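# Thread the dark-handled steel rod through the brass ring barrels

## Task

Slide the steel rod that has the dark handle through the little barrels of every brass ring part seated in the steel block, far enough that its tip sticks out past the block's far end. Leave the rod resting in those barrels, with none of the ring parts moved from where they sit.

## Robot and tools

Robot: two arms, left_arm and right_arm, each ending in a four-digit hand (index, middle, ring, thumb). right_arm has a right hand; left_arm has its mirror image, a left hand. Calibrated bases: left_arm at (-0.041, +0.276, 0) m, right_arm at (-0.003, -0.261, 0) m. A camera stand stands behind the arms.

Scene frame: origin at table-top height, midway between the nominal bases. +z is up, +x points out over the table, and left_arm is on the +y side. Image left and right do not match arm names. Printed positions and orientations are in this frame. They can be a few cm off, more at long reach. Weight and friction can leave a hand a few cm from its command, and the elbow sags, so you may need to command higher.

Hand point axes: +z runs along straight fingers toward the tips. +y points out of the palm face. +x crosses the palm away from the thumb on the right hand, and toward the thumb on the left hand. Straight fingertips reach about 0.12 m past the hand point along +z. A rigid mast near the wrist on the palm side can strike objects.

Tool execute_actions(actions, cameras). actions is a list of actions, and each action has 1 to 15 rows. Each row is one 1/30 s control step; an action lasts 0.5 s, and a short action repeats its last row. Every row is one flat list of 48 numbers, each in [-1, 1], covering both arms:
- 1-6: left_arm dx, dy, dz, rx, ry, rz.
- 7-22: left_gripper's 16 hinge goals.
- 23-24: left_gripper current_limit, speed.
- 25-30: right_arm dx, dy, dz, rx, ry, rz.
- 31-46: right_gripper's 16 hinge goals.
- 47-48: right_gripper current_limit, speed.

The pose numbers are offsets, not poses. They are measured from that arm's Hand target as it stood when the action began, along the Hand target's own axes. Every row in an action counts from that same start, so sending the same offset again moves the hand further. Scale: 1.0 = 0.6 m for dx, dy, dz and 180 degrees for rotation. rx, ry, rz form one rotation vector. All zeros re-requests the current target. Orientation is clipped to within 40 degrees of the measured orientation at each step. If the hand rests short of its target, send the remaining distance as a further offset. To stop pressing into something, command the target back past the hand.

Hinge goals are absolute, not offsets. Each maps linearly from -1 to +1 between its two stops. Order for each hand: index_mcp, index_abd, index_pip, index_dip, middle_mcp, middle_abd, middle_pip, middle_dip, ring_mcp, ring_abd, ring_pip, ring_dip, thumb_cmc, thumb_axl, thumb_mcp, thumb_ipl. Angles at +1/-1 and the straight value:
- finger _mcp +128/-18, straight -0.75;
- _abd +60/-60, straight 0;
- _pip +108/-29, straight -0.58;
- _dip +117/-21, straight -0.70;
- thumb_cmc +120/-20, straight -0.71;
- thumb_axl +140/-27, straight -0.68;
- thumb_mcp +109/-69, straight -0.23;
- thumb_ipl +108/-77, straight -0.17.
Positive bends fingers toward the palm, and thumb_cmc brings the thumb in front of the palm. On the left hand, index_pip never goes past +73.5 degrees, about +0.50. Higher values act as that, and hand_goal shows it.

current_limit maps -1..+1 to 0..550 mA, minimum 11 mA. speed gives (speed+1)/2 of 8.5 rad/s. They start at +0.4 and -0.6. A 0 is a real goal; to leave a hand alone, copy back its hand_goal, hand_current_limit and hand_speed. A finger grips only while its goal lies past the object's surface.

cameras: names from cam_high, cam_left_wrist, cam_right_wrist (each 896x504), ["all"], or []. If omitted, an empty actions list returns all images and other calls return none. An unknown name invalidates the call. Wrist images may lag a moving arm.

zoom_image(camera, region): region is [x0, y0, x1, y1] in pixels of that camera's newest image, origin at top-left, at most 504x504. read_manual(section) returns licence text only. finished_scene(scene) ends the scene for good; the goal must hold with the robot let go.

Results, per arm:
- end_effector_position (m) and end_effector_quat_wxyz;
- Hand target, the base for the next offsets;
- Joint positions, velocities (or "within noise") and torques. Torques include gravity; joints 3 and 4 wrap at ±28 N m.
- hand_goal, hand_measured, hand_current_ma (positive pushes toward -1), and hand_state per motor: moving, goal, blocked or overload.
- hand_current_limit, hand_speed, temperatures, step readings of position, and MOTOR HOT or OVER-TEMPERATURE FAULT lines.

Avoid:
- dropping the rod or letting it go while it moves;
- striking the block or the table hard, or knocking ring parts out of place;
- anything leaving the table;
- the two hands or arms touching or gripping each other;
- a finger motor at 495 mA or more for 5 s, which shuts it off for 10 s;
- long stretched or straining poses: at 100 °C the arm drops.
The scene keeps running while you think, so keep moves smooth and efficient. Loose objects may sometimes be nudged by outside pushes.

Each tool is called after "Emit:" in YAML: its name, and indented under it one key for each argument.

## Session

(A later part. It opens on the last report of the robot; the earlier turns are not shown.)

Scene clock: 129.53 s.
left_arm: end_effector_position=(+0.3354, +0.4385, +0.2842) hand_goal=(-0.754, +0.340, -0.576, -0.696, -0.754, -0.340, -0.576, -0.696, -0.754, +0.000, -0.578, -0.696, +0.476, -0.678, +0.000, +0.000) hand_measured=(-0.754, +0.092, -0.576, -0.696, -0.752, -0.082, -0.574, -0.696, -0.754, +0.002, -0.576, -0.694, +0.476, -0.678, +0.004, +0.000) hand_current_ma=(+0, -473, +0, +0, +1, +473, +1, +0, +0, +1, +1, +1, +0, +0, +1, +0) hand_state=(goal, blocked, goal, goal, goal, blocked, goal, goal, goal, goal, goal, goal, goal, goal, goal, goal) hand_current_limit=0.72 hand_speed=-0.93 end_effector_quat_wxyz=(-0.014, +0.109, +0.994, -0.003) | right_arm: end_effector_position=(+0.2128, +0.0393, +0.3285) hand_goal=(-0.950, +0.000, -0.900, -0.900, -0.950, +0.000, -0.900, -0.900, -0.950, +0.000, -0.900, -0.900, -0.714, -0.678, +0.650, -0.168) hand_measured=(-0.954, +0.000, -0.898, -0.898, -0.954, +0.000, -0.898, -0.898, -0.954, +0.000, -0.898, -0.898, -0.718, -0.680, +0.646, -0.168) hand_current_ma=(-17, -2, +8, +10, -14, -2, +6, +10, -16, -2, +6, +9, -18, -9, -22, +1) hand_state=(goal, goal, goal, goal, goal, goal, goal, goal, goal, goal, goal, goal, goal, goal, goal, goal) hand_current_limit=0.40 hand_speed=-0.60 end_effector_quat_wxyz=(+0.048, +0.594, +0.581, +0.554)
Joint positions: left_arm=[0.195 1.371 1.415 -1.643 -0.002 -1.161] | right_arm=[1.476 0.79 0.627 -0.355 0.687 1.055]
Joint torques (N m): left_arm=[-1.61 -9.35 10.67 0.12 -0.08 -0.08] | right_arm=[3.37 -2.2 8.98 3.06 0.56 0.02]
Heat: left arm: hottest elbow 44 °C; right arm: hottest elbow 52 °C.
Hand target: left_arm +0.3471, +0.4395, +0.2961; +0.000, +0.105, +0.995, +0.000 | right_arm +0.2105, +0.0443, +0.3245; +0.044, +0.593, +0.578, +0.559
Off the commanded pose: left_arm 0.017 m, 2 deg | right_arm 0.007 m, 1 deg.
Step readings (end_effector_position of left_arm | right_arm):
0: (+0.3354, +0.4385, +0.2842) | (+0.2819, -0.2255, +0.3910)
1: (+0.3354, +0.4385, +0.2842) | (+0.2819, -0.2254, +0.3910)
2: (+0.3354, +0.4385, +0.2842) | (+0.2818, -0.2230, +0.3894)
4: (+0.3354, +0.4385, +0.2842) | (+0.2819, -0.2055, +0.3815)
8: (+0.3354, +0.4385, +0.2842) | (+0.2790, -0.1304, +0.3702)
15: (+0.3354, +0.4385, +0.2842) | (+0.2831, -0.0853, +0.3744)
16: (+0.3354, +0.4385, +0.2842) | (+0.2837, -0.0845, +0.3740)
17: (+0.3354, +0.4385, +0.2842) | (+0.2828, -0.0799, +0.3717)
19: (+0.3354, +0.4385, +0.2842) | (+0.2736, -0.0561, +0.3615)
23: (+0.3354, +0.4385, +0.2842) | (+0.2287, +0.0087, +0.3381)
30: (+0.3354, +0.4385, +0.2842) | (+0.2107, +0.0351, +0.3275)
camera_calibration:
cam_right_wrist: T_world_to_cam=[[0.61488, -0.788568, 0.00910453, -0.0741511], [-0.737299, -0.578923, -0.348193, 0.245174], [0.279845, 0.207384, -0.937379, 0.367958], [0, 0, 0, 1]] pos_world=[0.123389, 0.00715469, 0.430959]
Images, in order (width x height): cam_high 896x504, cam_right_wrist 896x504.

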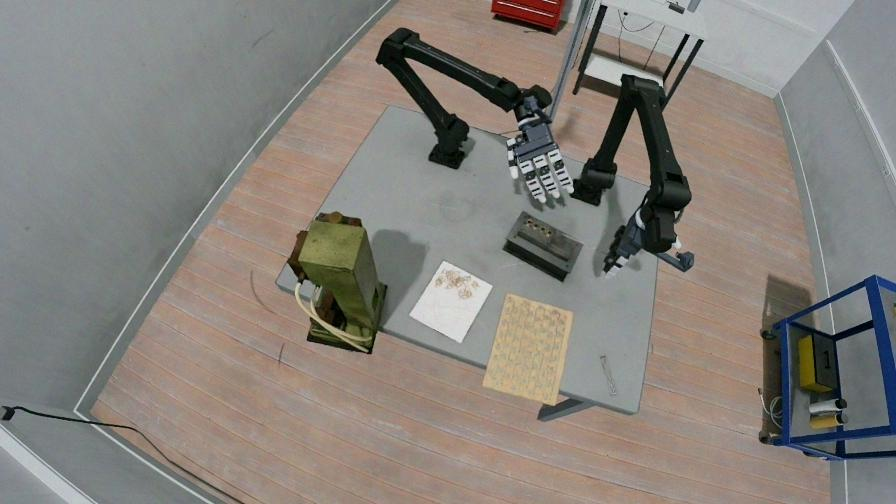

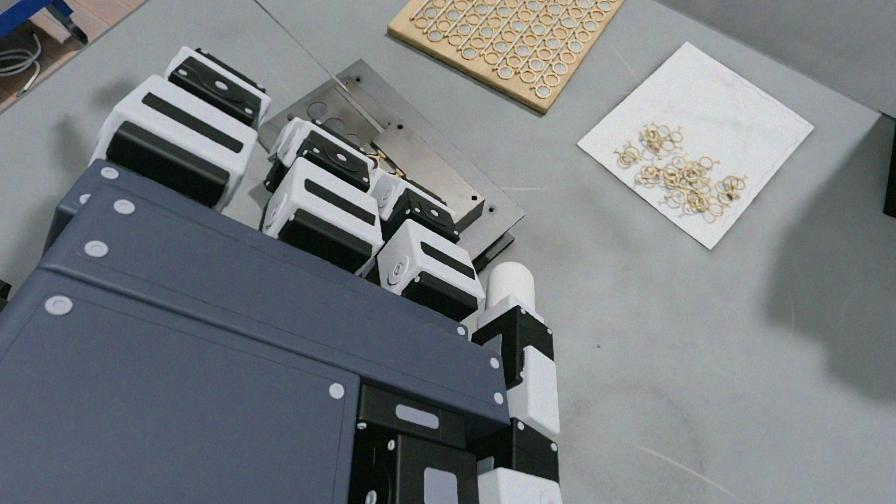

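Emit:
execute_actions:
  actions:
    - [[0,0,0,0,0,0,-0.754,0.34,-0.576,-0.696,-0.754,-0.34,-0.576,-0.696,-0.754,0,-0.577,-0.696,0.477,-0.678,0,0,0.72,-0.93,-0.0039,-0.06,-0.0242,-0.0033,0.0416,0.0208,-0.95,0,-0.9,-0.9,-0.95,0,-0.9,-0.9,-0.95,0,-0.9,-0.9,-0.714,-0.678,0.65,-0.168,0.4,-0.6],[0,0,0,0,0,0,-0.754,0.34,-0.576,-0.696,-0.754,-0.34,-0.576,-0.696,-0.754,0,-0.577,-0.696,0.477,-0.678,0,0,0.72,-0.93,-0.0079,-0.1201,-0.0484,-0.0066,0.0832,0.0416,-0.95,0,-0.9,-0.9,-0.95,0,-0.9,-0.9,-0.95,0,-0.9,-0.9,-0.714,-0.678,0.65,-0.168,0.4,-0.6],[0,0,0,0,0,0,-0.754,0.34,-0.576,-0.696,-0.754,-0.34,-0.576,-0.696,-0.754,0,-0.577,-0.696,0.477,-0.678,0,0,0.72,-0.93,-0.0118,-0.1802,-0.0726,-0.0098,0.1249,0.0624,-0.95,0,-0.9,-0.9,-0.95,0,-0.9,-0.9,-0.95,0,-0.9,-0.9,-0.714,-0.678,0.65,-0.168,0.4,-0.6],[0,0,0,0,0,0,-0.754,0.34,-0.576,-0.696,-0.754,-0.34,-0.576,-0.696,-0.754,0,-0.577,-0.696,0.477,-0.678,0,0,0.72,-0.93,-0.0157,-0.2402,-0.0968,-0.0131,0.1665,0.0832,-0.95,0,-0.9,-0.9,-0.95,0,-0.9,-0.9,-0.95,0,-0.9,-0.9,-0.714,-0.678,0.65,-0.168,0.4,-0.6]]
  cameras: ["cam_right_wrist", "cam_high", "cam_left_wrist"]

Emit:
zoom_image:
  camera: "cam_right_wrist"
  region: [400, 0, 800, 225]

Scene clock: 132.27 s.
left_arm: end_effector_position=(+0.3354, +0.4385, +0.2842) hand_goal=(-0.754, +0.340, -0.576, -0.696, -0.754, -0.340, -0.576, -0.696, -0.754, +0.000, -0.578, -0.696, +0.476, -0.678, +0.000, +0.000) hand_measured=(-0.754, +0.092, -0.576, -0.696, -0.752, -0.082, -0.574, -0.696, -0.754, +0.002, -0.576, -0.694, +0.476, -0.678, +0.004, +0.000) hand_current_ma=(+0, -473, +0, +0, +1, +473, +1, +0, +0, +1, +1, +1, +0, +0, +1, +0) hand_state=(goal, blocked, goal, goal, goal, blocked, goal, goal, goal, goal, goal, goal, goal, goal, goal, goal) hand_current_limit=0.72 hand_speed=-0.93 end_effector_quat_wxyz=(-0.014, +0.109, +0.994, -0.003) | right_arm: end_effector_position=(+0.0853, +0.0450, +0.2394) hand_goal=(-0.950, +0.000, -0.900, -0.900, -0.950, +0.000, -0.900, -0.900, -0.950, +0.000, -0.900, -0.900, -0.714, -0.678, +0.650, -0.168) hand_measured=(-0.956, +0.000, -0.898, -0.898, -0.954, +0.000, -0.898, -0.898, -0.954, +0.000, -0.898, -0.898, -0.718, -0.680, +0.646, -0.168) hand_current_ma=(-22, -3, +5, +9, -18, -2, +4, +9, -18, -3, +4, +9, -15, -10, -22, +1) hand_state=(goal, goal, goal, goal, goal, goal, goal, goal, goal, goal, goal, goal, goal, goal, goal, goal) hand_current_limit=0.40 hand_speed=-0.60 end_effector_quat_wxyz=(-0.175, +0.527, +0.495, +0.669)
Joint positions: left_arm=[0.195 1.371 1.415 -1.643 -0.002 -1.161] | right_arm=[1.963 0.927 0.24 0.614 0.921 1.131]
Joint torques (N m): left_arm=[-0.73 -9.17 10.8 0.18 -0.07 -0.06] | right_arm=[2.9 -3.25 7.31 3.17 0.22 -0.16]
Heat: left arm: hottest elbow 44 °C; right arm: hottest elbow 51 °C.
Hand target: left_arm +0.3471, +0.4395, +0.2961; +0.000, +0.105, +0.995, +0.000 | right_arm +0.0803, +0.0501, +0.2394; -0.167, +0.497, +0.477, +0.706
Off the commanded pose: left_arm 0.017 m, 2 deg | right_arm 0.007 m, 6 deg.
Step readings (end_effector_position of left_arm | right_arm):
0: (+0.3354, +0.4385, +0.2842) | (+0.2128, +0.0393, +0.3285)
1: (+0.3354, +0.4385, +0.2842) | (+0.2127, +0.0391, +0.3281)
2: (+0.3354, +0.4385, +0.2842) | (+0.2112, +0.0394, +0.3266)
4: (+0.3354, +0.4385, +0.2842) | (+0.2007, +0.0421, +0.3179)
8: (+0.3354, +0.4385, +0.2842) | (+0.1443, +0.0520, +0.2695)
15: (+0.3354, +0.4385, +0.2842) | (+0.0954, +0.0420, +0.2363)
camera_calibration:
cam_left_wrist: T_world_to_cam=[[0.635174, -0.76914, -0.0705534, 0.118432], [-0.479743, -0.464466, 0.744391, 0.101417], [-0.60531, -0.43897, -0.664006, 0.709218], [0, 0, 0, 1]] pos_world=[0.402726, 0.449521, 0.403788]
cam_right_wrist: T_world_to_cam=[[0.767939, -0.533208, -0.354907, 0.0721271], [-0.625417, -0.504573, -0.595197, 0.169719], [0.138287, 0.67904, -0.720959, 0.25794], [0, 0, 0, 1]] pos_world=[0.015086, -0.0510574, 0.312579]

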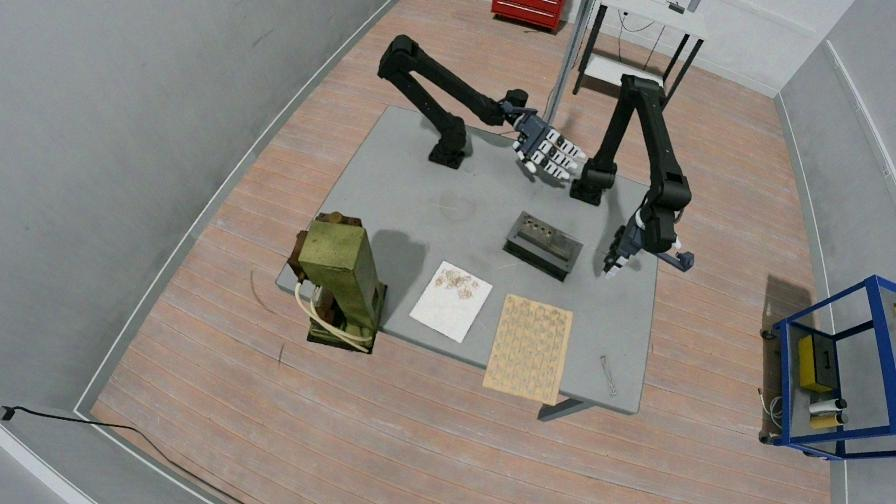

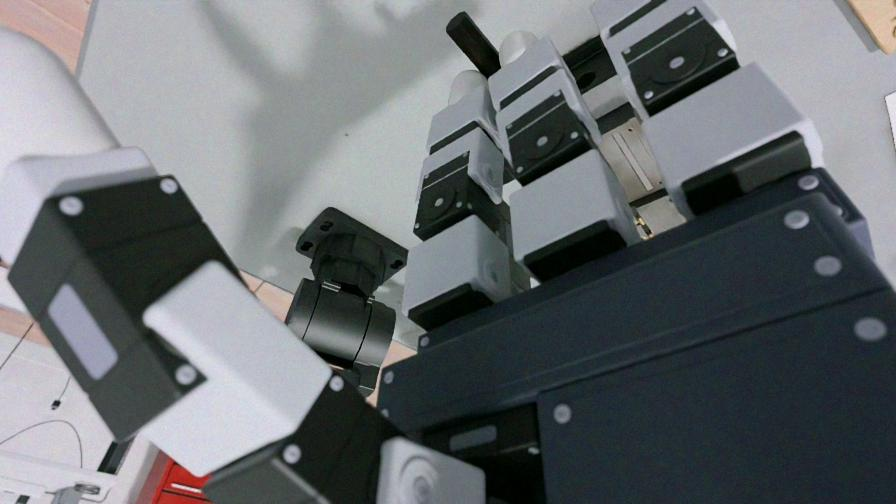

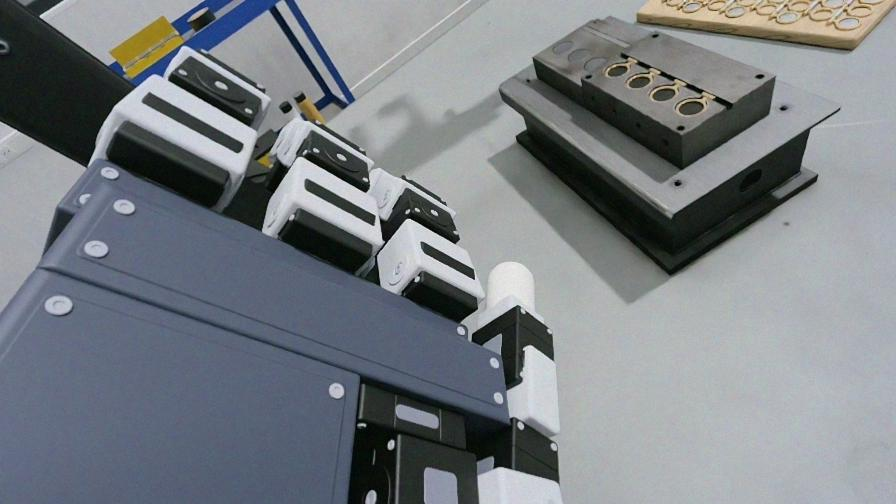

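Scaled by 1.260 from the camera's 896x504 image, which has a finer 1280x720 frame.

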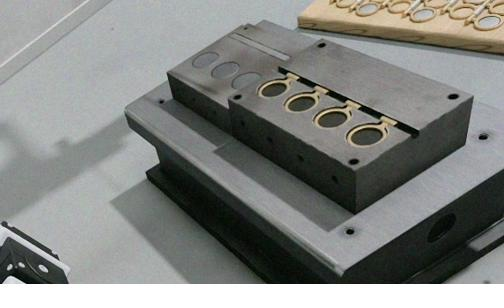

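Emit:
execute_actions:
  actions:
    - [[0,0,0,0,0,0,-0.754,0.34,-0.576,-0.696,-0.754,-0.34,-0.576,-0.696,-0.754,0,-0.577,-0.696,0.477,-0.678,0,0,0.72,-0.93,0,0,0,-0.018,0.0145,-0.001,-0.95,0,-0.9,-0.9,-0.95,0,-0.9,-0.9,-0.95,0,-0.9,-0.9,-0.714,-0.678,0.65,-0.168,0.4,-0.6]]
  cameras: ["cam_right_wrist"]

Emit:
zoom_image:
  camera: "cam_right_wrist"
  region: [440, 0, 800, 200]

Scene clock: 135.20 s.
left_arm: end_effector_position=(+0.3354, +0.4385, +0.2842) hand_goal=(-0.754, +0.340, -0.576, -0.696, -0.754, -0.340, -0.576, -0.696, -0.754, +0.000, -0.578, -0.696, +0.476, -0.678, +0.000, +0.000) hand_measured=(-0.754, +0.092, -0.576, -0.696, -0.752, -0.082, -0.574, -0.696, -0.754, +0.002, -0.576, -0.694, +0.476, -0.678, +0.004, +0.000) hand_current_ma=(+0, -473, +0, +0, +1, +473, +1, +0, +0, +1, +1, +1, +0, +0, +1, +0) hand_state=(goal, blocked, goal, goal, goal, blocked, goal, goal, goal, goal, goal, goal, goal, goal, goal, goal) hand_current_limit=0.72 hand_speed=-0.93 end_effector_quat_wxyz=(-0.014, +0.109, +0.994, -0.003) | right_arm: end_effector_position=(+0.0806, +0.0505, +0.2423) hand_goal=(-0.950, +0.000, -0.900, -0.900, -0.950, +0.000, -0.900, -0.900, -0.950, +0.000, -0.900, -0.900, -0.714, -0.678, +0.650, -0.168) hand_measured=(-0.956, -0.002, -0.898, -0.898, -0.954, -0.002, -0.898, -0.898, -0.954, -0.002, -0.898, -0.898, -0.718, -0.680, +0.646, -0.168) hand_current_ma=(-22, -3, +5, +9, -18, -3, +4, +9, -18, -3, +4, +9, -15, -10, -22, +1) hand_state=(goal, goal, goal, goal, goal, goal, goal, goal, goal, goal, goal, goal, goal, goal, goal, goal) hand_current_limit=0.40 hand_speed=-0.60 end_effector_quat_wxyz=(-0.168, +0.493, +0.452, +0.724)
Joint positions: left_arm=[0.195 1.371 1.415 -1.643 -0.002 -1.161] | right_arm=[1.964 1.217 0.22 1.181 0.955 0.905]
Joint torques (N m): left_arm=[-1.26 -9.17 10.86 0.21 -0.08 -0.07] | right_arm=[2.67 -4.42 5.18 2.92 -0.3 -0.2]
Heat: left arm: hottest elbow 44 °C; right arm: hottest elbow 50 °C.
Hand target: left_arm +0.3471, +0.4395, +0.2961; +0.000, +0.105, +0.995, +0.000 | right_arm +0.0802, +0.0502, +0.2394; -0.162, +0.484, +0.454, +0.730
Off the commanded pose: left_arm 0.017 m, 2 deg | right_arm 0.003 m, 1 deg.
Step readings (end_effector_position of left_arm | right_arm):
0: (+0.3354, +0.4385, +0.2842) | (+0.0852, +0.0450, +0.2394)
1: (+0.3354, +0.4385, +0.2842) | (+0.0852, +0.0449, +0.2399)
2: (+0.3354, +0.4385, +0.2842) | (+0.0858, +0.0439, +0.2406)
4: (+0.3354, +0.4385, +0.2842) | (+0.0861, +0.0435, +0.2417)
8: (+0.3354, +0.4385, +0.2842) | (+0.0838, +0.0485, +0.2379)
15: (+0.3354, +0.4385, +0.2842) | (+0.0818, +0.0503, +0.2376)
camera_calibration:
cam_right_wrist: T_world_to_cam=[[0.780112, -0.52389, -0.342, 0.0752067], [-0.581143, -0.404315, -0.706259, 0.189628], [0.231726, 0.749712, -0.619867, 0.221294], [0, 0, 0, 1]] pos_world=[0.000251915, -0.0498369, 0.29682]
Images, in order (width x height): cam_right_wrist 896x504.

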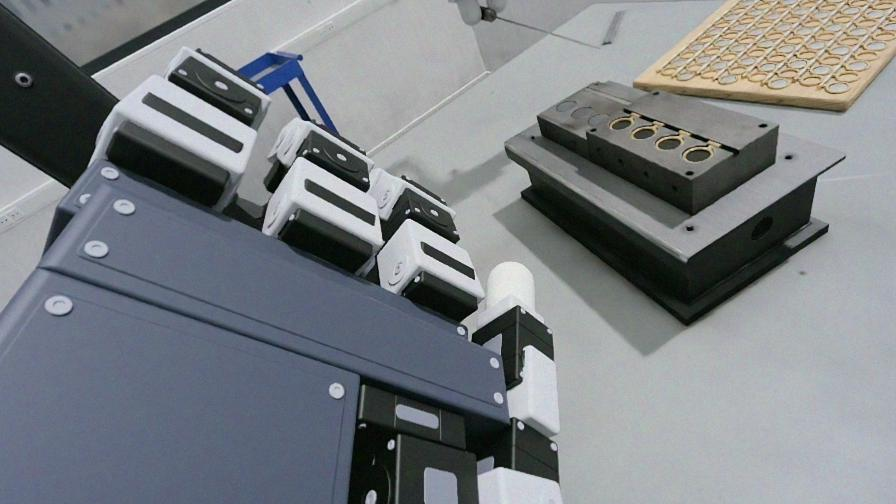

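Scaled by 1.400 from the camera's 896x504 image, which has a finer 1280x720 frame.

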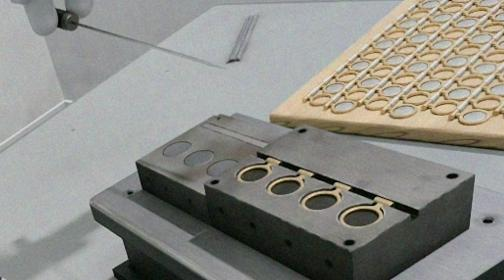

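Emit:
zoom_image:
  camera: "cam_right_wrist"
  region: [590, 90, 740, 180]

Emit:
zoom_image:
  camera: "cam_right_wrist"
  region: [450, 0, 640, 110]

Scaled by 3.360 from the camera's 896x504 image, which has a finer 1280x720 frame.

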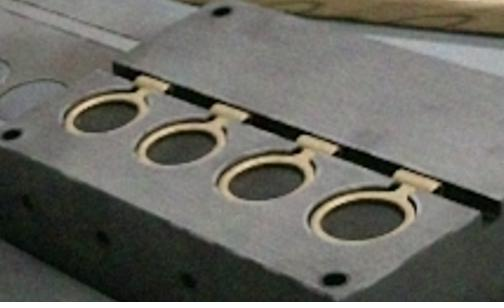

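Scaled by 2.653 from the camera's 896x504 image, which has a finer 1280x720 frame.

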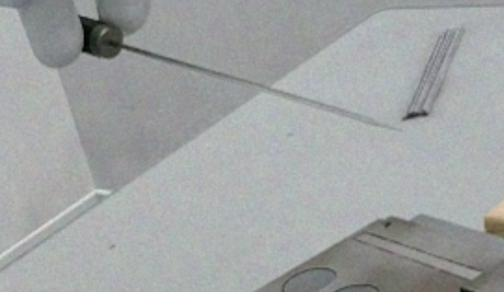

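Emit:
zoom_image:
  camera: "cam_right_wrist"
  region: [550, 70, 650, 126]

Emit:
zoom_image:
  camera: "cam_left_wrist"
  region: [440, 0, 680, 240]

Scaled by 5.040 from the camera's 896x504 image, which has a finer 1280x720 frame.

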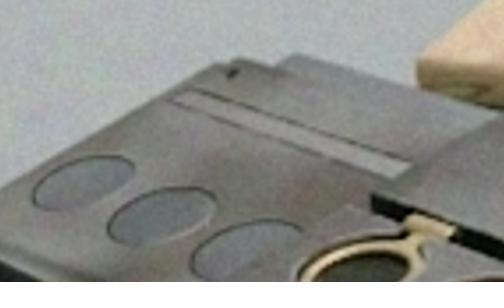

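This scene's latest camera images include none from cam_left_wrist. They are from: cam_right_wrist. cam_left_wrist's image comes with the result of a call that names it in "cameras".

Emit:
execute_actions:
  actions: []
  cameras: ["all"]

Emit:
zoom_image:
  camera: "cam_left_wrist"
  region: [440, 0, 700, 260]

Emit:
zoom_image:
  camera: "cam_high"
  region: [500, 200, 640, 290]

Emit:
zoom_image:
  camera: "cam_high"
  region: [520, 215, 590, 255]

Scene clock: 139.43 s.
left_arm: end_effector_position=(+0.3354, +0.4385, +0.2842) hand_goal=(-0.754, +0.340, -0.576, -0.696, -0.754, -0.340, -0.576, -0.696, -0.754, +0.000, -0.578, -0.696, +0.476, -0.678, +0.000, +0.000) hand_measured=(-0.754, +0.092, -0.576, -0.696, -0.752, -0.082, -0.574, -0.696, -0.754, +0.002, -0.576, -0.694, +0.476, -0.678, +0.004, +0.000) hand_current_ma=(+0, -473, +0, +0, +1, +473, +1, +0, +0, +1, +1, +1, +0, +0, +1, +0) hand_state=(goal, blocked, goal, goal, goal, blocked, goal, goal, goal, goal, goal, goal, goal, goal, goal, goal) hand_current_limit=0.72 hand_speed=-0.93 end_effector_quat_wxyz=(-0.014, +0.109, +0.994, -0.003) | right_arm: end_effector_position=(+0.0806, +0.0505, +0.2423) hand_goal=(-0.950, +0.000, -0.900, -0.900, -0.950, +0.000, -0.900, -0.900, -0.950, +0.000, -0.900, -0.900, -0.714, -0.678, +0.650, -0.168) hand_measured=(-0.956, -0.002, -0.898, -0.898, -0.954, -0.002, -0.898, -0.898, -0.954, -0.002, -0.898, -0.898, -0.718, -0.680, +0.646, -0.168) hand_current_ma=(-22, -3, +5, +9, -18, -3, +4, +9, -18, -3, +4, +9, -15, -10, -22, +1) hand_state=(goal, goal, goal, goal, goal, goal, goal, goal, goal, goal, goal, goal, goal, goal, goal, goal) hand_current_limit=0.40 hand_speed=-0.60 end_effector_quat_wxyz=(-0.168, +0.493, +0.452, +0.724)
Joint positions: left_arm=[0.195 1.371 1.415 -1.643 -0.002 -1.161] | right_arm=[1.964 1.217 0.22 1.181 0.955 0.905]
Joint velocities: within noise
Joint torques (N m): left_arm=[-1.67 -9.35 10.8 0.23 -0.11 -0.03] | right_arm=[2.84 -4.01 5.34 2.71 -0.32 -0.21]
Motor temperatures (°C): left_arm=[28 31 44 24 28 25] | right_arm=[29 23 49 25 26 27]
Heat: left arm: hottest elbow 44 °C; right arm: hottest elbow 49 °C.
Hand target: left_arm +0.3471, +0.4395, +0.2961; +0.000, +0.105, +0.995, +0.000 | right_arm +0.0802, +0.0502, +0.2394; -0.162, +0.484, +0.454, +0.730
Off the commanded pose: left_arm 0.017 m, 2 deg | right_arm 0.003 m, 1 deg.
camera_calibration:
cam_left_wrist: T_world_to_cam=[[0.635174, -0.76914, -0.0705534, 0.118432], [-0.479743, -0.464466, 0.744391, 0.101417], [-0.60531, -0.43897, -0.664006, 0.709218], [0, 0, 0, 1]] pos_world=[0.402726, 0.449521, 0.403788]
cam_right_wrist: T_world_to_cam=[[0.780188, -0.524006, -0.341651, 0.0750977], [-0.580923, -0.404343, -0.706425, 0.189676], [0.232026, 0.749616, -0.61987, 0.22129], [0, 0, 0, 1]] pos_world=[0.000251371, -0.0498367, 0.29682]

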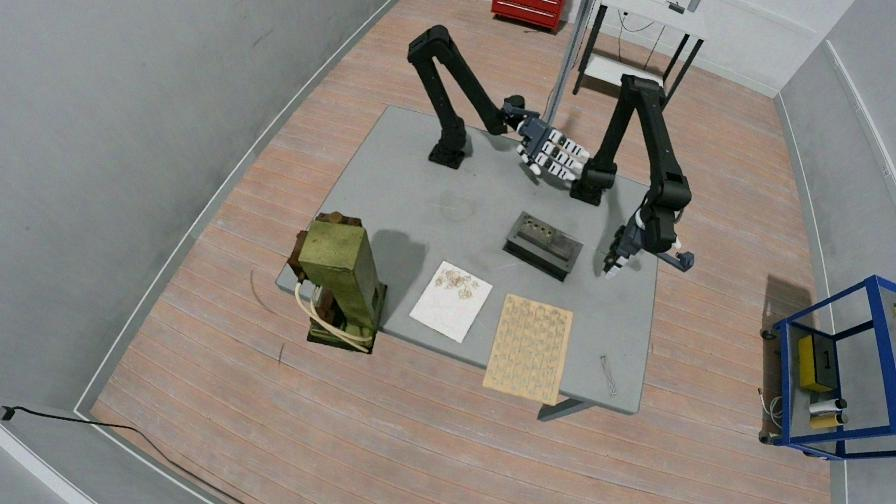

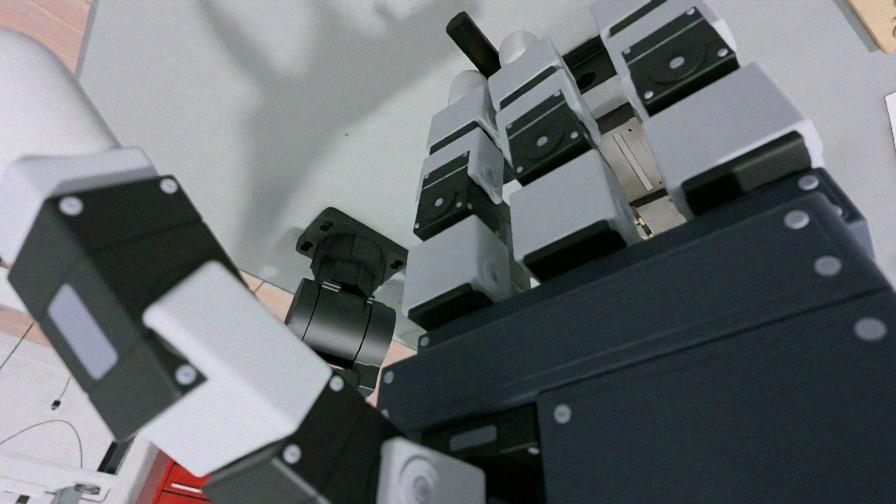

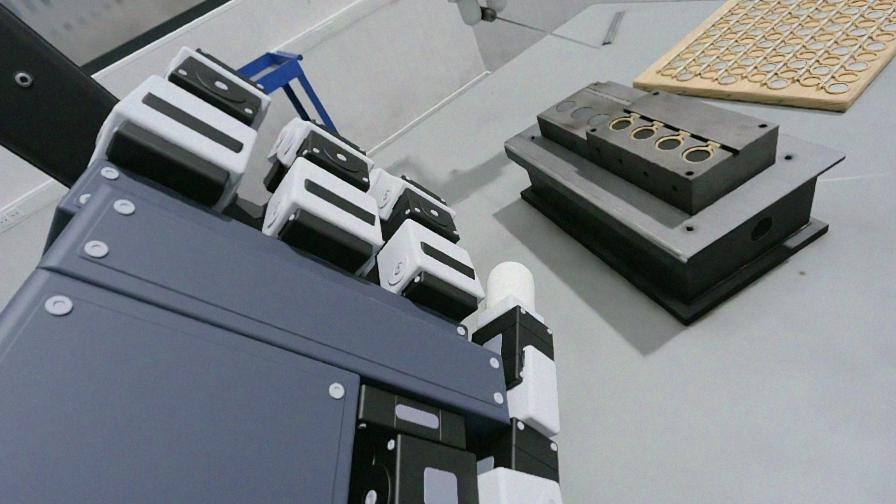

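Scaled by 1.938 from the camera's 896x504 image, which has a finer 1280x720 frame.

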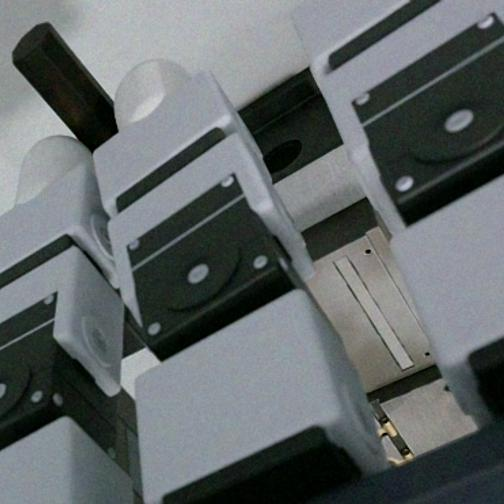

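Scaled by 3.600 from the camera's 896x504 image, which has a finer 1280x720 frame.

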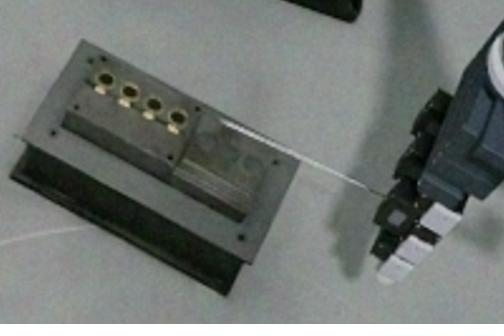

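Scaled by 7.200 from the camera's 896x504 image, which has a finer 1280x720 frame.

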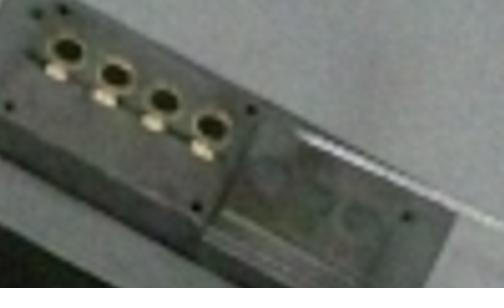

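Emit:
execute_actions:
  actions:
    - [[0.0038,-0.0011,0.015,0,0,0,-0.754,0.34,-0.576,-0.696,-0.754,-0.34,-0.576,-0.696,-0.754,0,-0.577,-0.696,0.477,-0.678,0,0,0.72,-0.93,0,0,0,0,0,0,-0.95,0,-0.9,-0.9,-0.95,0,-0.9,-0.9,-0.95,0,-0.9,-0.9,-0.714,-0.678,0.65,-0.168,0.4,-0.6],[0.0077,-0.0021,0.03,0,0,0,-0.754,0.34,-0.576,-0.696,-0.754,-0.34,-0.576,-0.696,-0.754,0,-0.577,-0.696,0.477,-0.678,0,0,0.72,-0.93,0,0,0,0,0,0,-0.95,0,-0.9,-0.9,-0.95,0,-0.9,-0.9,-0.95,0,-0.9,-0.9,-0.714,-0.678,0.65,-0.168,0.4,-0.6],[0.0115,-0.0032,0.045,0,0,0,-0.754,0.34,-0.576,-0.696,-0.754,-0.34,-0.576,-0.696,-0.754,0,-0.577,-0.696,0.477,-0.678,0,0,0.72,-0.93,0,0,0,0,0,0,-0.95,0,-0.9,-0.9,-0.95,0,-0.9,-0.9,-0.95,0,-0.9,-0.9,-0.714,-0.678,0.65,-0.168,0.4,-0.6],[0.0154,-0.0042,0.06,0,0,0,-0.754,0.34,-0.576,-0.696,-0.754,-0.34,-0.576,-0.696,-0.754,0,-0.577,-0.696,0.477,-0.678,0,0,0.72,-0.93,0,0,0,0,0,0,-0.95,0,-0.9,-0.9,-0.95,0,-0.9,-0.9,-0.95,0,-0.9,-0.9,-0.714,-0.678,0.65,-0.168,0.4,-0.6],[0.0192,-0.0053,0.0748,0,0,0,-0.754,0.34,-0.576,-0.696,-0.754,-0.34,-0.576,-0.696,-0.754,0,-0.577,-0.696,0.477,-0.678,0,0,0.72,-0.93,0,0,0,0,0,0,-0.95,0,-0.9,-0.9,-0.95,0,-0.9,-0.9,-0.95,0,-0.9,-0.9,-0.714,-0.678,0.65,-0.168,0.4,-0.6]]
  cameras: ["cam_right_wrist", "cam_high"]

Emit:
zoom_image:
  camera: "cam_right_wrist"
  region: [450, 0, 640, 110]

Emit:
zoom_image:
  camera: "cam_high"
  region: [520, 215, 590, 255]

Scene clock: 145.23 s.
left_arm: end_effector_position=(+0.3355, +0.4385, +0.2489) hand_goal=(-0.754, +0.340, -0.576, -0.696, -0.754, -0.340, -0.576, -0.696, -0.754, +0.000, -0.578, -0.696, +0.476, -0.678, +0.000, +0.000) hand_measured=(-0.754, +0.092, -0.576, -0.696, -0.752, -0.082, -0.574, -0.696, -0.754, +0.002, -0.576, -0.694, +0.476, -0.678, +0.004, +0.000) hand_current_ma=(+0, -473, +0, +0, +1, +473, +1, +0, +0, +0, +1, +1, +0, +0, +1, +0) hand_state=(goal, blocked, goal, goal, goal, blocked, goal, goal, goal, goal, goal, goal, goal, goal, goal, goal) hand_current_limit=0.72 hand_speed=-0.93 end_effector_quat_wxyz=(-0.007, +0.109, +0.994, -0.001) | right_arm: end_effector_position=(+0.0795, +0.0516, +0.2424) hand_goal=(-0.950, +0.000, -0.900, -0.900, -0.950, +0.000, -0.900, -0.900, -0.950, +0.000, -0.900, -0.900, -0.714, -0.678, +0.650, -0.168) hand_measured=(-0.956, -0.002, -0.898, -0.898, -0.954, -0.002, -0.898, -0.898, -0.954, -0.002, -0.898, -0.898, -0.718, -0.680, +0.646, -0.168) hand_current_ma=(-22, -3, +5, +9, -18, -3, +4, +9, -18, -3, +4, +9, -15, -10, -22, +1) hand_state=(goal, goal, goal, goal, goal, goal, goal, goal, goal, goal, goal, goal, goal, goal, goal, goal) hand_current_limit=0.40 hand_speed=-0.60 end_effector_quat_wxyz=(-0.168, +0.488, +0.449, +0.729)
Joint positions: left_arm=[0.195 1.363 1.314 -1.536 -0.002 -1.161] | right_arm=[1.964 1.249 0.22 1.239 0.951 0.881]
Joint torques (N m): left_arm=[-1.03 -10.87 7.36 0.58 -0.1 0] | right_arm=[2.96 -3.66 4.97 2.95 -0.33 -0.13]
Heat: left arm: hottest elbow 45 °C; right arm: hottest elbow 48 °C.
Hand target: left_arm +0.3351, +0.4387, +0.2511; +0.000, +0.105, +0.995, +0.000 | right_arm +0.0802, +0.0502, +0.2394; -0.162, +0.484, +0.454, +0.730
Off the commanded pose: left_arm 0.002 m, 1 deg | right_arm 0.003 m, 1 deg.
Step readings (end_effector_position of left_arm | right_arm):
0: (+0.3354, +0.4385, +0.2842) | (+0.0806, +0.0505, +0.2423)
1: (+0.3354, +0.4385, +0.2842) | (+0.0806, +0.0505, +0.2424)
2: (+0.3355, +0.4385, +0.2842) | (+0.0805, +0.0505, +0.2426)
4: (+0.3379, +0.4390, +0.2838) | (+0.0803, +0.0507, +0.2427)
8: (+0.3400, +0.4393, +0.2697) | (+0.0797, +0.0516, +0.2416)
15: (+0.3338, +0.4381, +0.2487) | (+0.0796, +0.0516, +0.2423)
camera_calibration:
cam_right_wrist: T_world_to_cam=[[0.784399, -0.519393, -0.33904, 0.0753306], [-0.572866, -0.397106, -0.717029, 0.191176], [0.237785, 0.756662, -0.609033, 0.217398], [0, 0, 0, 1]] pos_world=[-0.00126508, -0.0494535, 0.295022]
Images, in order (width x height): cam_high 896x504, cam_right_wrist 896x504.

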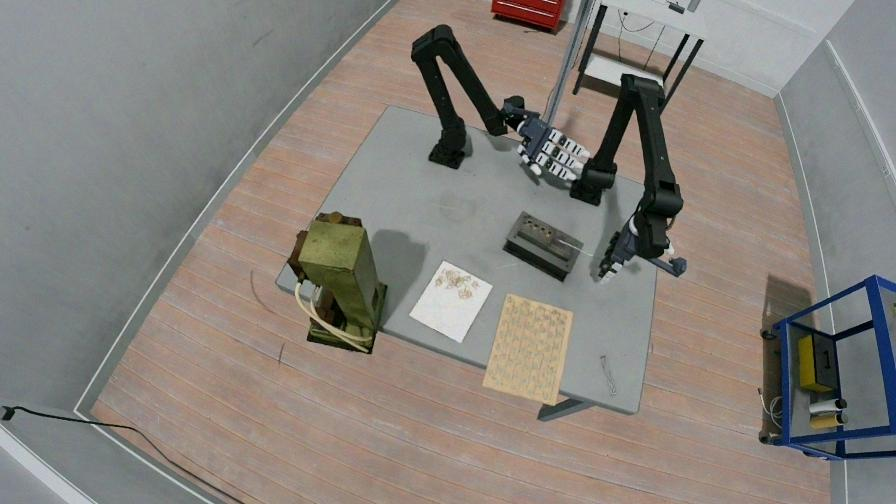

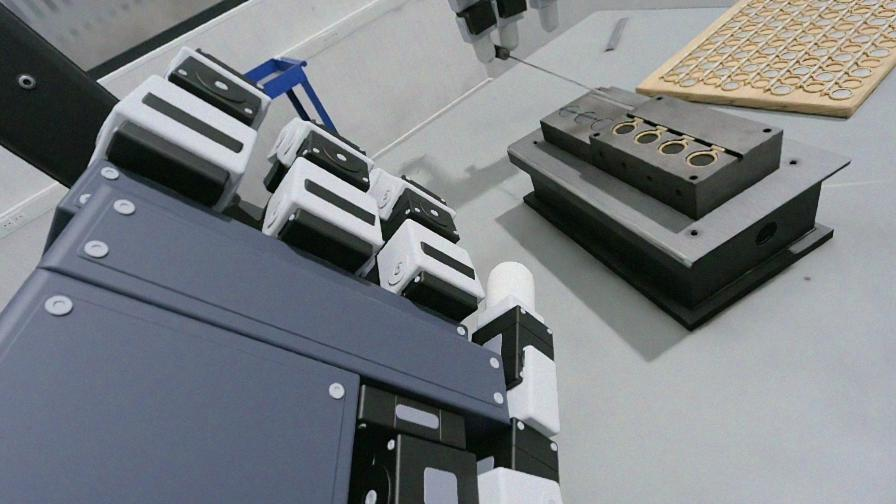

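Scaled by 2.653 from the camera's 896x504 image, which has a finer 1280x720 frame.

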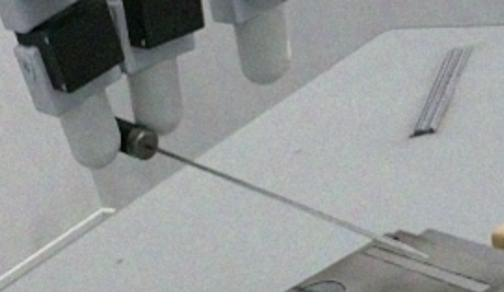

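Scaled by 7.200 from the camera's 896x504 image, which has a finer 1280x720 frame.

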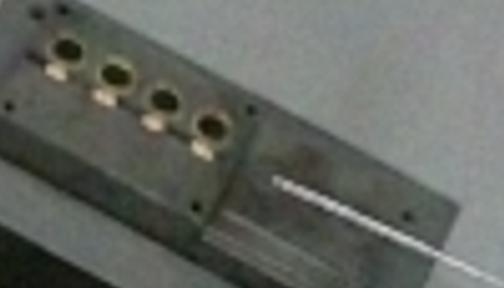

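Emit:
zoom_image:
  camera: "cam_right_wrist"
  region: [590, 90, 740, 180]

Emit:
zoom_image:
  camera: "cam_right_wrist"
  region: [490, 40, 640, 130]

Scaled by 3.360 from the camera's 896x504 image, which has a finer 1280x720 frame.

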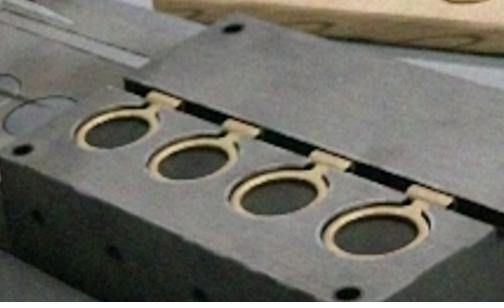

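Scaled by 3.360 from the camera's 896x504 image, which has a finer 1280x720 frame.

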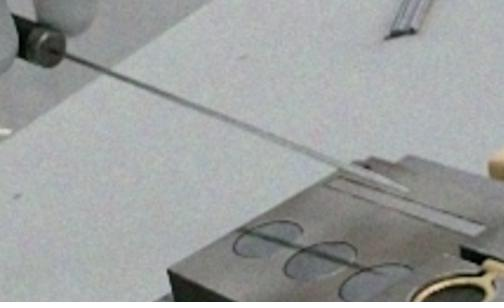

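Emit:
execute_actions:
  actions:
    - [[0,0.0027,0.0068,0.0044,0,0,-0.754,0.34,-0.576,-0.696,-0.754,-0.34,-0.576,-0.696,-0.754,0,-0.577,-0.696,0.477,-0.678,0,0,0.72,-0.93,0,0,0,0,0,0,-0.95,0,-0.9,-0.9,-0.95,0,-0.9,-0.9,-0.95,0,-0.9,-0.9,-0.714,-0.678,0.65,-0.168,0.4,-0.6],[0,0.0054,0.0135,0.0089,0,0,-0.754,0.34,-0.576,-0.696,-0.754,-0.34,-0.576,-0.696,-0.754,0,-0.577,-0.696,0.477,-0.678,0,0,0.72,-0.93,0,0,0,0,0,0,-0.95,0,-0.9,-0.9,-0.95,0,-0.9,-0.9,-0.95,0,-0.9,-0.9,-0.714,-0.678,0.65,-0.168,0.4,-0.6],[0,0.0082,0.0203,0.0133,0,0,-0.754,0.34,-0.576,-0.696,-0.754,-0.34,-0.576,-0.696,-0.754,0,-0.577,-0.696,0.477,-0.678,0,0,0.72,-0.93,0,0,0,0,0,0,-0.95,0,-0.9,-0.9,-0.95,0,-0.9,-0.9,-0.95,0,-0.9,-0.9,-0.714,-0.678,0.65,-0.168,0.4,-0.6],[0,0.0109,0.027,0.0178,0,0,-0.754,0.34,-0.576,-0.696,-0.754,-0.34,-0.576,-0.696,-0.754,0,-0.577,-0.696,0.477,-0.678,0,0,0.72,-0.93,0,0,0,0,0,0,-0.95,0,-0.9,-0.9,-0.95,0,-0.9,-0.9,-0.95,0,-0.9,-0.9,-0.714,-0.678,0.65,-0.168,0.4,-0.6],[0,0.0136,0.0338,0.0222,0,0,-0.754,0.34,-0.576,-0.696,-0.754,-0.34,-0.576,-0.696,-0.754,0,-0.577,-0.696,0.477,-0.678,0,0,0.72,-0.93,0,0,0,0,0,0,-0.95,0,-0.9,-0.9,-0.95,0,-0.9,-0.9,-0.95,0,-0.9,-0.9,-0.714,-0.678,0.65,-0.168,0.4,-0.6]]
  cameras: ["cam_right_wrist", "cam_high"]

Emit:
zoom_image:
  camera: "cam_right_wrist"
  region: [490, 40, 640, 130]

Emit:
zoom_image:
  camera: "cam_right_wrist"
  region: [590, 90, 740, 180]

Emit:
zoom_image:
  camera: "cam_high"
  region: [520, 215, 590, 255]

Scene clock: 150.17 s.
left_arm: end_effector_position=(+0.3339, +0.4448, +0.2397) hand_goal=(-0.754, +0.340, -0.576, -0.696, -0.754, -0.340, -0.576, -0.696, -0.754, +0.000, -0.578, -0.696, +0.476, -0.678, +0.000, +0.000) hand_measured=(-0.754, +0.092, -0.576, -0.696, -0.752, -0.082, -0.574, -0.696, -0.754, +0.002, -0.576, -0.694, +0.476, -0.678, +0.004, +0.000) hand_current_ma=(+0, -473, +0, +0, +1, +473, +1, +0, +0, +0, +1, +1, +0, +0, +1, +0) hand_state=(goal, blocked, goal, goal, goal, blocked, goal, goal, goal, goal, goal, goal, goal, goal, goal, goal) hand_current_limit=0.72 hand_speed=-0.93 end_effector_quat_wxyz=(+0.003, +0.101, +0.994, -0.031) | right_arm: end_effector_position=(+0.0795, +0.0516, +0.2424) hand_goal=(-0.950, +0.000, -0.900, -0.900, -0.950, +0.000, -0.900, -0.900, -0.950, +0.000, -0.900, -0.900, -0.714, -0.678, +0.650, -0.168) hand_measured=(-0.956, -0.002, -0.898, -0.898, -0.954, -0.002, -0.898, -0.898, -0.954, -0.002, -0.898, -0.898, -0.718, -0.680, +0.646, -0.168) hand_current_ma=(-22, -3, +5, +9, -18, -3, +4, +9, -18, -3, +4, +9, -15, -10, -22, +1) hand_state=(goal, goal, goal, goal, goal, goal, goal, goal, goal, goal, goal, goal, goal, goal, goal, goal) hand_current_limit=0.40 hand_speed=-0.60 end_effector_quat_wxyz=(-0.168, +0.487, +0.449, +0.730)
Joint positions: left_arm=[0.239 1.366 1.307 -1.527 0.06 -1.13] | right_arm=[1.964 1.249 0.22 1.239 0.951 0.881]
Joint torques (N m): left_arm=[-0.62 -9.17 7.32 0.59 0.01 0.2] | right_arm=[2.26 -4.07 4.86 2.71 -0.36 -0.2]
Heat: left arm: hottest elbow 44 °C; right arm: hottest elbow 47 °C.
Hand target: left_arm +0.3368, +0.4468, +0.2308; -0.004, +0.104, +0.994, -0.034 | right_arm +0.0802, +0.0502, +0.2394; -0.162, +0.484, +0.454, +0.730
Off the commanded pose: left_arm 0.010 m, 1 deg | right_arm 0.003 m, 1 deg.
Step readings (end_effector_position of left_arm | right_arm):
0: (+0.3356, +0.4385, +0.2489) | (+0.0795, +0.0516, +0.2425)
1: (+0.3356, +0.4385, +0.2489) | (+0.0795, +0.0516, +0.2425)
2: (+0.3357, +0.4381, +0.2487) | (+0.0795, +0.0516, +0.2425)
4: (+0.3362, +0.4365, +0.2476) | (+0.0795, +0.0516, +0.2425)
8: (+0.3358, +0.4379, +0.2437) | (+0.0795, +0.0516, +0.2424)
15: (+0.3331, +0.4450, +0.2402) | (+0.0795, +0.0516, +0.2424)
camera_calibration:
cam_right_wrist: T_world_to_cam=[[0.784606, -0.519714, -0.338068, 0.0750744], [-0.572374, -0.397616, -0.717139, 0.191055], [0.238286, 0.756174, -0.609443, 0.217458], [0, 0, 0, 1]] pos_world=[-0.00136617, -0.0494523, 0.294922]
Images, in order (width x height): cam_high 896x504, cam_right_wrist 896x504.

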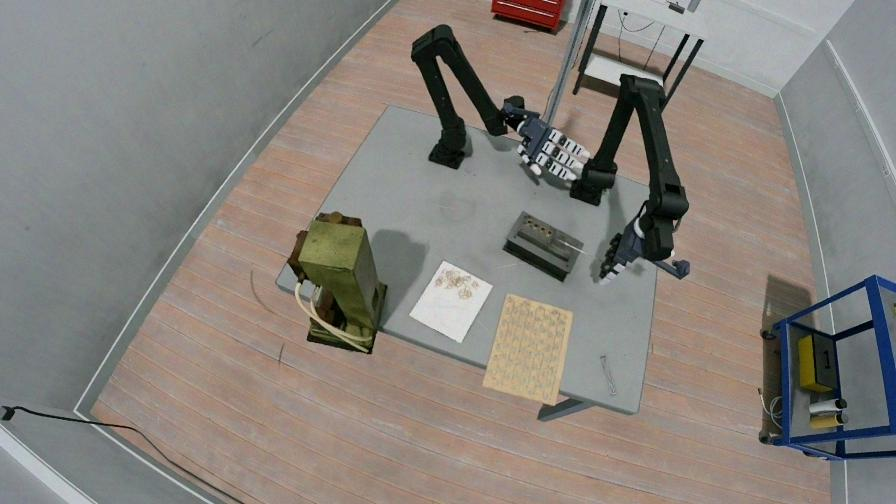

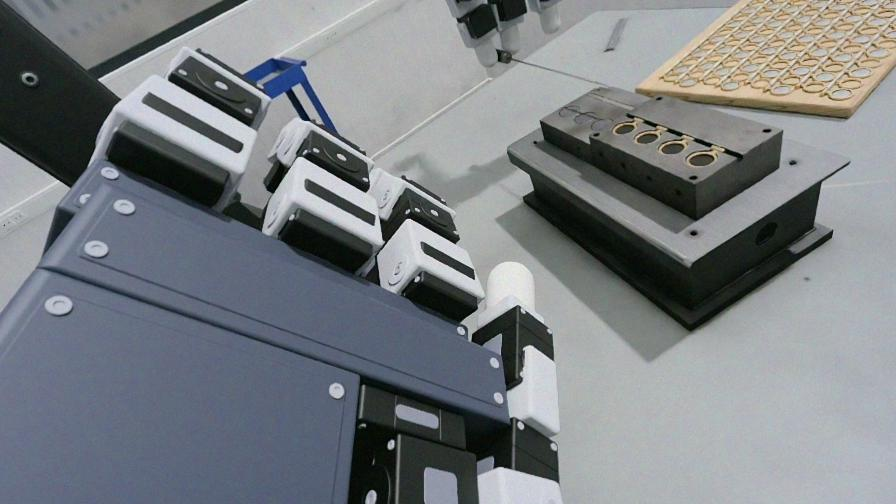

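Scaled by 3.360 from the camera's 896x504 image, which has a finer 1280x720 frame.

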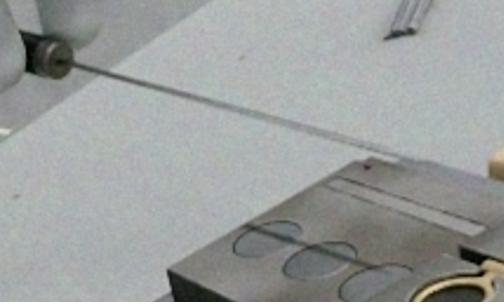

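Scaled by 3.360 from the camera's 896x504 image, which has a finer 1280x720 frame.

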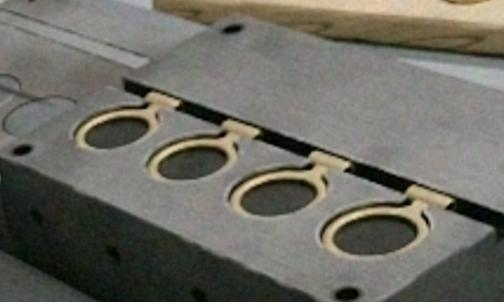

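Scaled by 7.200 from the camera's 896x504 image, which has a finer 1280x720 frame.

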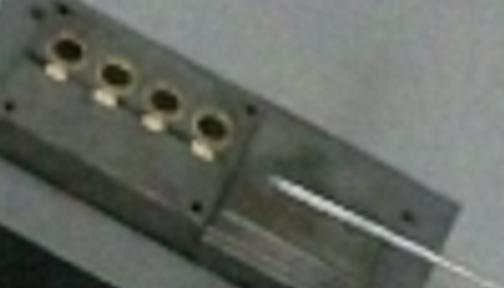

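Emit:
execute_actions:
  actions:
    - [[0.0047,0,0.0036,0,0,0,-0.754,0.34,-0.576,-0.696,-0.754,-0.34,-0.576,-0.696,-0.754,0,-0.577,-0.696,0.477,-0.678,0,0,0.72,-0.93,0,0,0,0,0,0,-0.95,0,-0.9,-0.9,-0.95,0,-0.9,-0.9,-0.95,0,-0.9,-0.9,-0.714,-0.678,0.65,-0.168,0.4,-0.6],[0.0094,0,0.0072,0,0,0,-0.754,0.34,-0.576,-0.696,-0.754,-0.34,-0.576,-0.696,-0.754,0,-0.577,-0.696,0.477,-0.678,0,0,0.72,-0.93,0,0,0,0,0,0,-0.95,0,-0.9,-0.9,-0.95,0,-0.9,-0.9,-0.95,0,-0.9,-0.9,-0.714,-0.678,0.65,-0.168,0.4,-0.6],[0.0142,-0.0003,0.0108,0,0,0,-0.754,0.34,-0.576,-0.696,-0.754,-0.34,-0.576,-0.696,-0.754,0,-0.577,-0.696,0.477,-0.678,0,0,0.72,-0.93,0,0,0,0,0,0,-0.95,0,-0.9,-0.9,-0.95,0,-0.9,-0.9,-0.95,0,-0.9,-0.9,-0.714,-0.678,0.65,-0.168,0.4,-0.6]]
  cameras: ["cam_right_wrist", "cam_high"]

Emit:
zoom_image:
  camera: "cam_right_wrist"
  region: [490, 40, 640, 130]

Emit:
zoom_image:
  camera: "cam_high"
  region: [520, 215, 590, 255]

Scene clock: 152.57 s.
left_arm: end_effector_position=(+0.3281, +0.4449, +0.2257) hand_goal=(-0.754, +0.340, -0.576, -0.696, -0.754, -0.340, -0.576, -0.696, -0.754, +0.000, -0.578, -0.696, +0.476, -0.678, +0.000, +0.000) hand_measured=(-0.754, +0.092, -0.576, -0.696, -0.752, -0.082, -0.574, -0.696, -0.754, +0.002, -0.576, -0.694, +0.476, -0.678, +0.004, +0.000) hand_current_ma=(+0, -473, +0, +0, +1, +473, +1, +0, +0, +0, +1, +1, +0, +0, +1, +0) hand_state=(goal, blocked, goal, goal, goal, blocked, goal, goal, goal, goal, goal, goal, goal, goal, goal, goal) hand_current_limit=0.72 hand_speed=-0.93 end_effector_quat_wxyz=(-0.007, +0.103, +0.994, -0.034) | right_arm: end_effector_position=(+0.0795, +0.0516, +0.2424) hand_goal=(-0.950, +0.000, -0.900, -0.900, -0.950, +0.000, -0.900, -0.900, -0.950, +0.000, -0.900, -0.900, -0.714, -0.678, +0.650, -0.168) hand_measured=(-0.956, -0.002, -0.898, -0.898, -0.954, -0.002, -0.898, -0.898, -0.954, -0.002, -0.898, -0.898, -0.718, -0.680, +0.646, -0.168) hand_current_ma=(-22, -3, +5, +9, -18, -3, +4, +9, -18, -3, +4, +9, -15, -10, -22, +1) hand_state=(goal, goal, goal, goal, goal, goal, goal, goal, goal, goal, goal, goal, goal, goal, goal, goal) hand_current_limit=0.40 hand_speed=-0.60 end_effector_quat_wxyz=(-0.168, +0.487, +0.449, +0.730)
Joint positions: left_arm=[0.243 1.366 1.27 -1.511 0.06 -1.122] | right_arm=[1.964 1.249 0.22 1.239 0.951 0.881]
Joint torques (N m): left_arm=[-0.32 -9.99 7.25 0.58 0 0.17] | right_arm=[2.96 -4.54 5.07 2.96 -0.33 -0.25]
Heat: left arm: hottest elbow 44 °C; right arm: hottest elbow 47 °C.
Hand target: left_arm +0.3283, +0.4480, +0.2244; -0.004, +0.105, +0.994, -0.034 | right_arm +0.0802, +0.0502, +0.2394; -0.162, +0.484, +0.454, +0.730
Off the commanded pose: left_arm 0.003 m, 0 deg | right_arm 0.003 m, 1 deg.
Step readings (end_effector_position of left_arm | right_arm):
0: (+0.3340, +0.4448, +0.2397) | (+0.0795, +0.0516, +0.2424)
1: (+0.3340, +0.4448, +0.2397) | (+0.0795, +0.0516, +0.2424)
2: (+0.3340, +0.4448, +0.2394) | (+0.0795, +0.0516, +0.2424)
4: (+0.3337, +0.4448, +0.2373) | (+0.0795, +0.0516, +0.2424)
8: (+0.3292, +0.4445, +0.2286) | (+0.0795, +0.0516, +0.2424)
15: (+0.3278, +0.4449, +0.2257) | (+0.0795, +0.0516, +0.2424)
camera_calibration:
cam_right_wrist: T_world_to_cam=[[0.784606, -0.519714, -0.338068, 0.0750744], [-0.572374, -0.397616, -0.717139, 0.191055], [0.238286, 0.756174, -0.609443, 0.217458], [0, 0, 0, 1]] pos_world=[-0.00136617, -0.0494523, 0.294922]
Images, in order (width x height): cam_high 896x504, cam_right_wrist 896x504.

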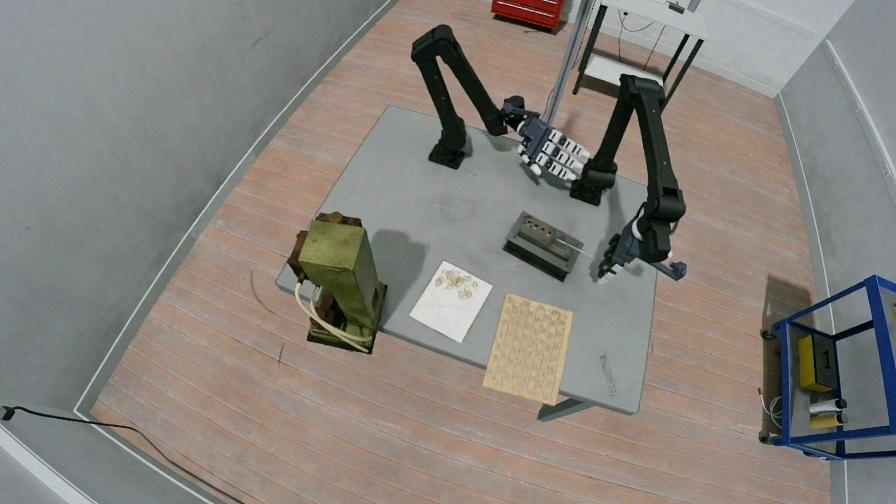

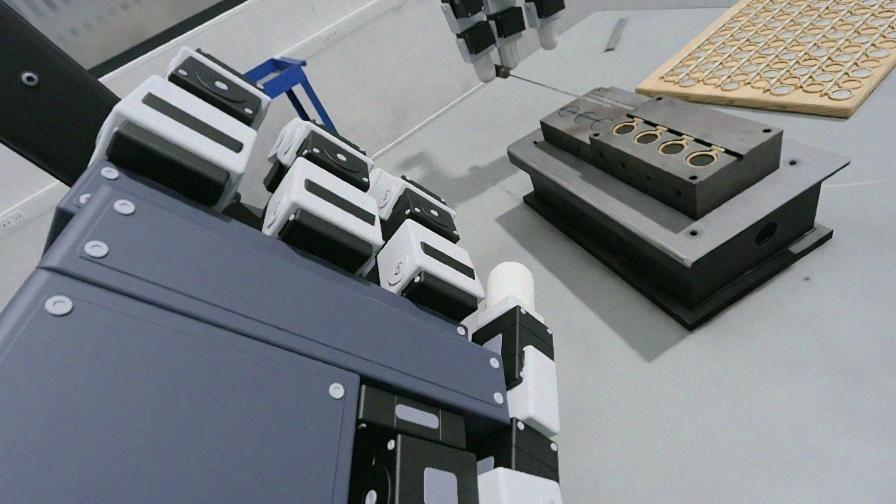

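Scaled by 3.360 from the camera's 896x504 image, which has a finer 1280x720 frame.

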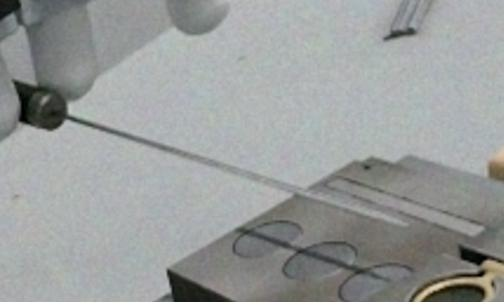

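Scaled by 7.200 from the camera's 896x504 image, which has a finer 1280x720 frame.

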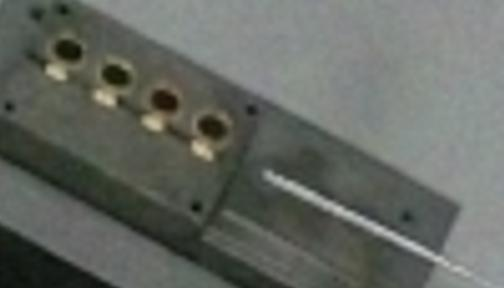

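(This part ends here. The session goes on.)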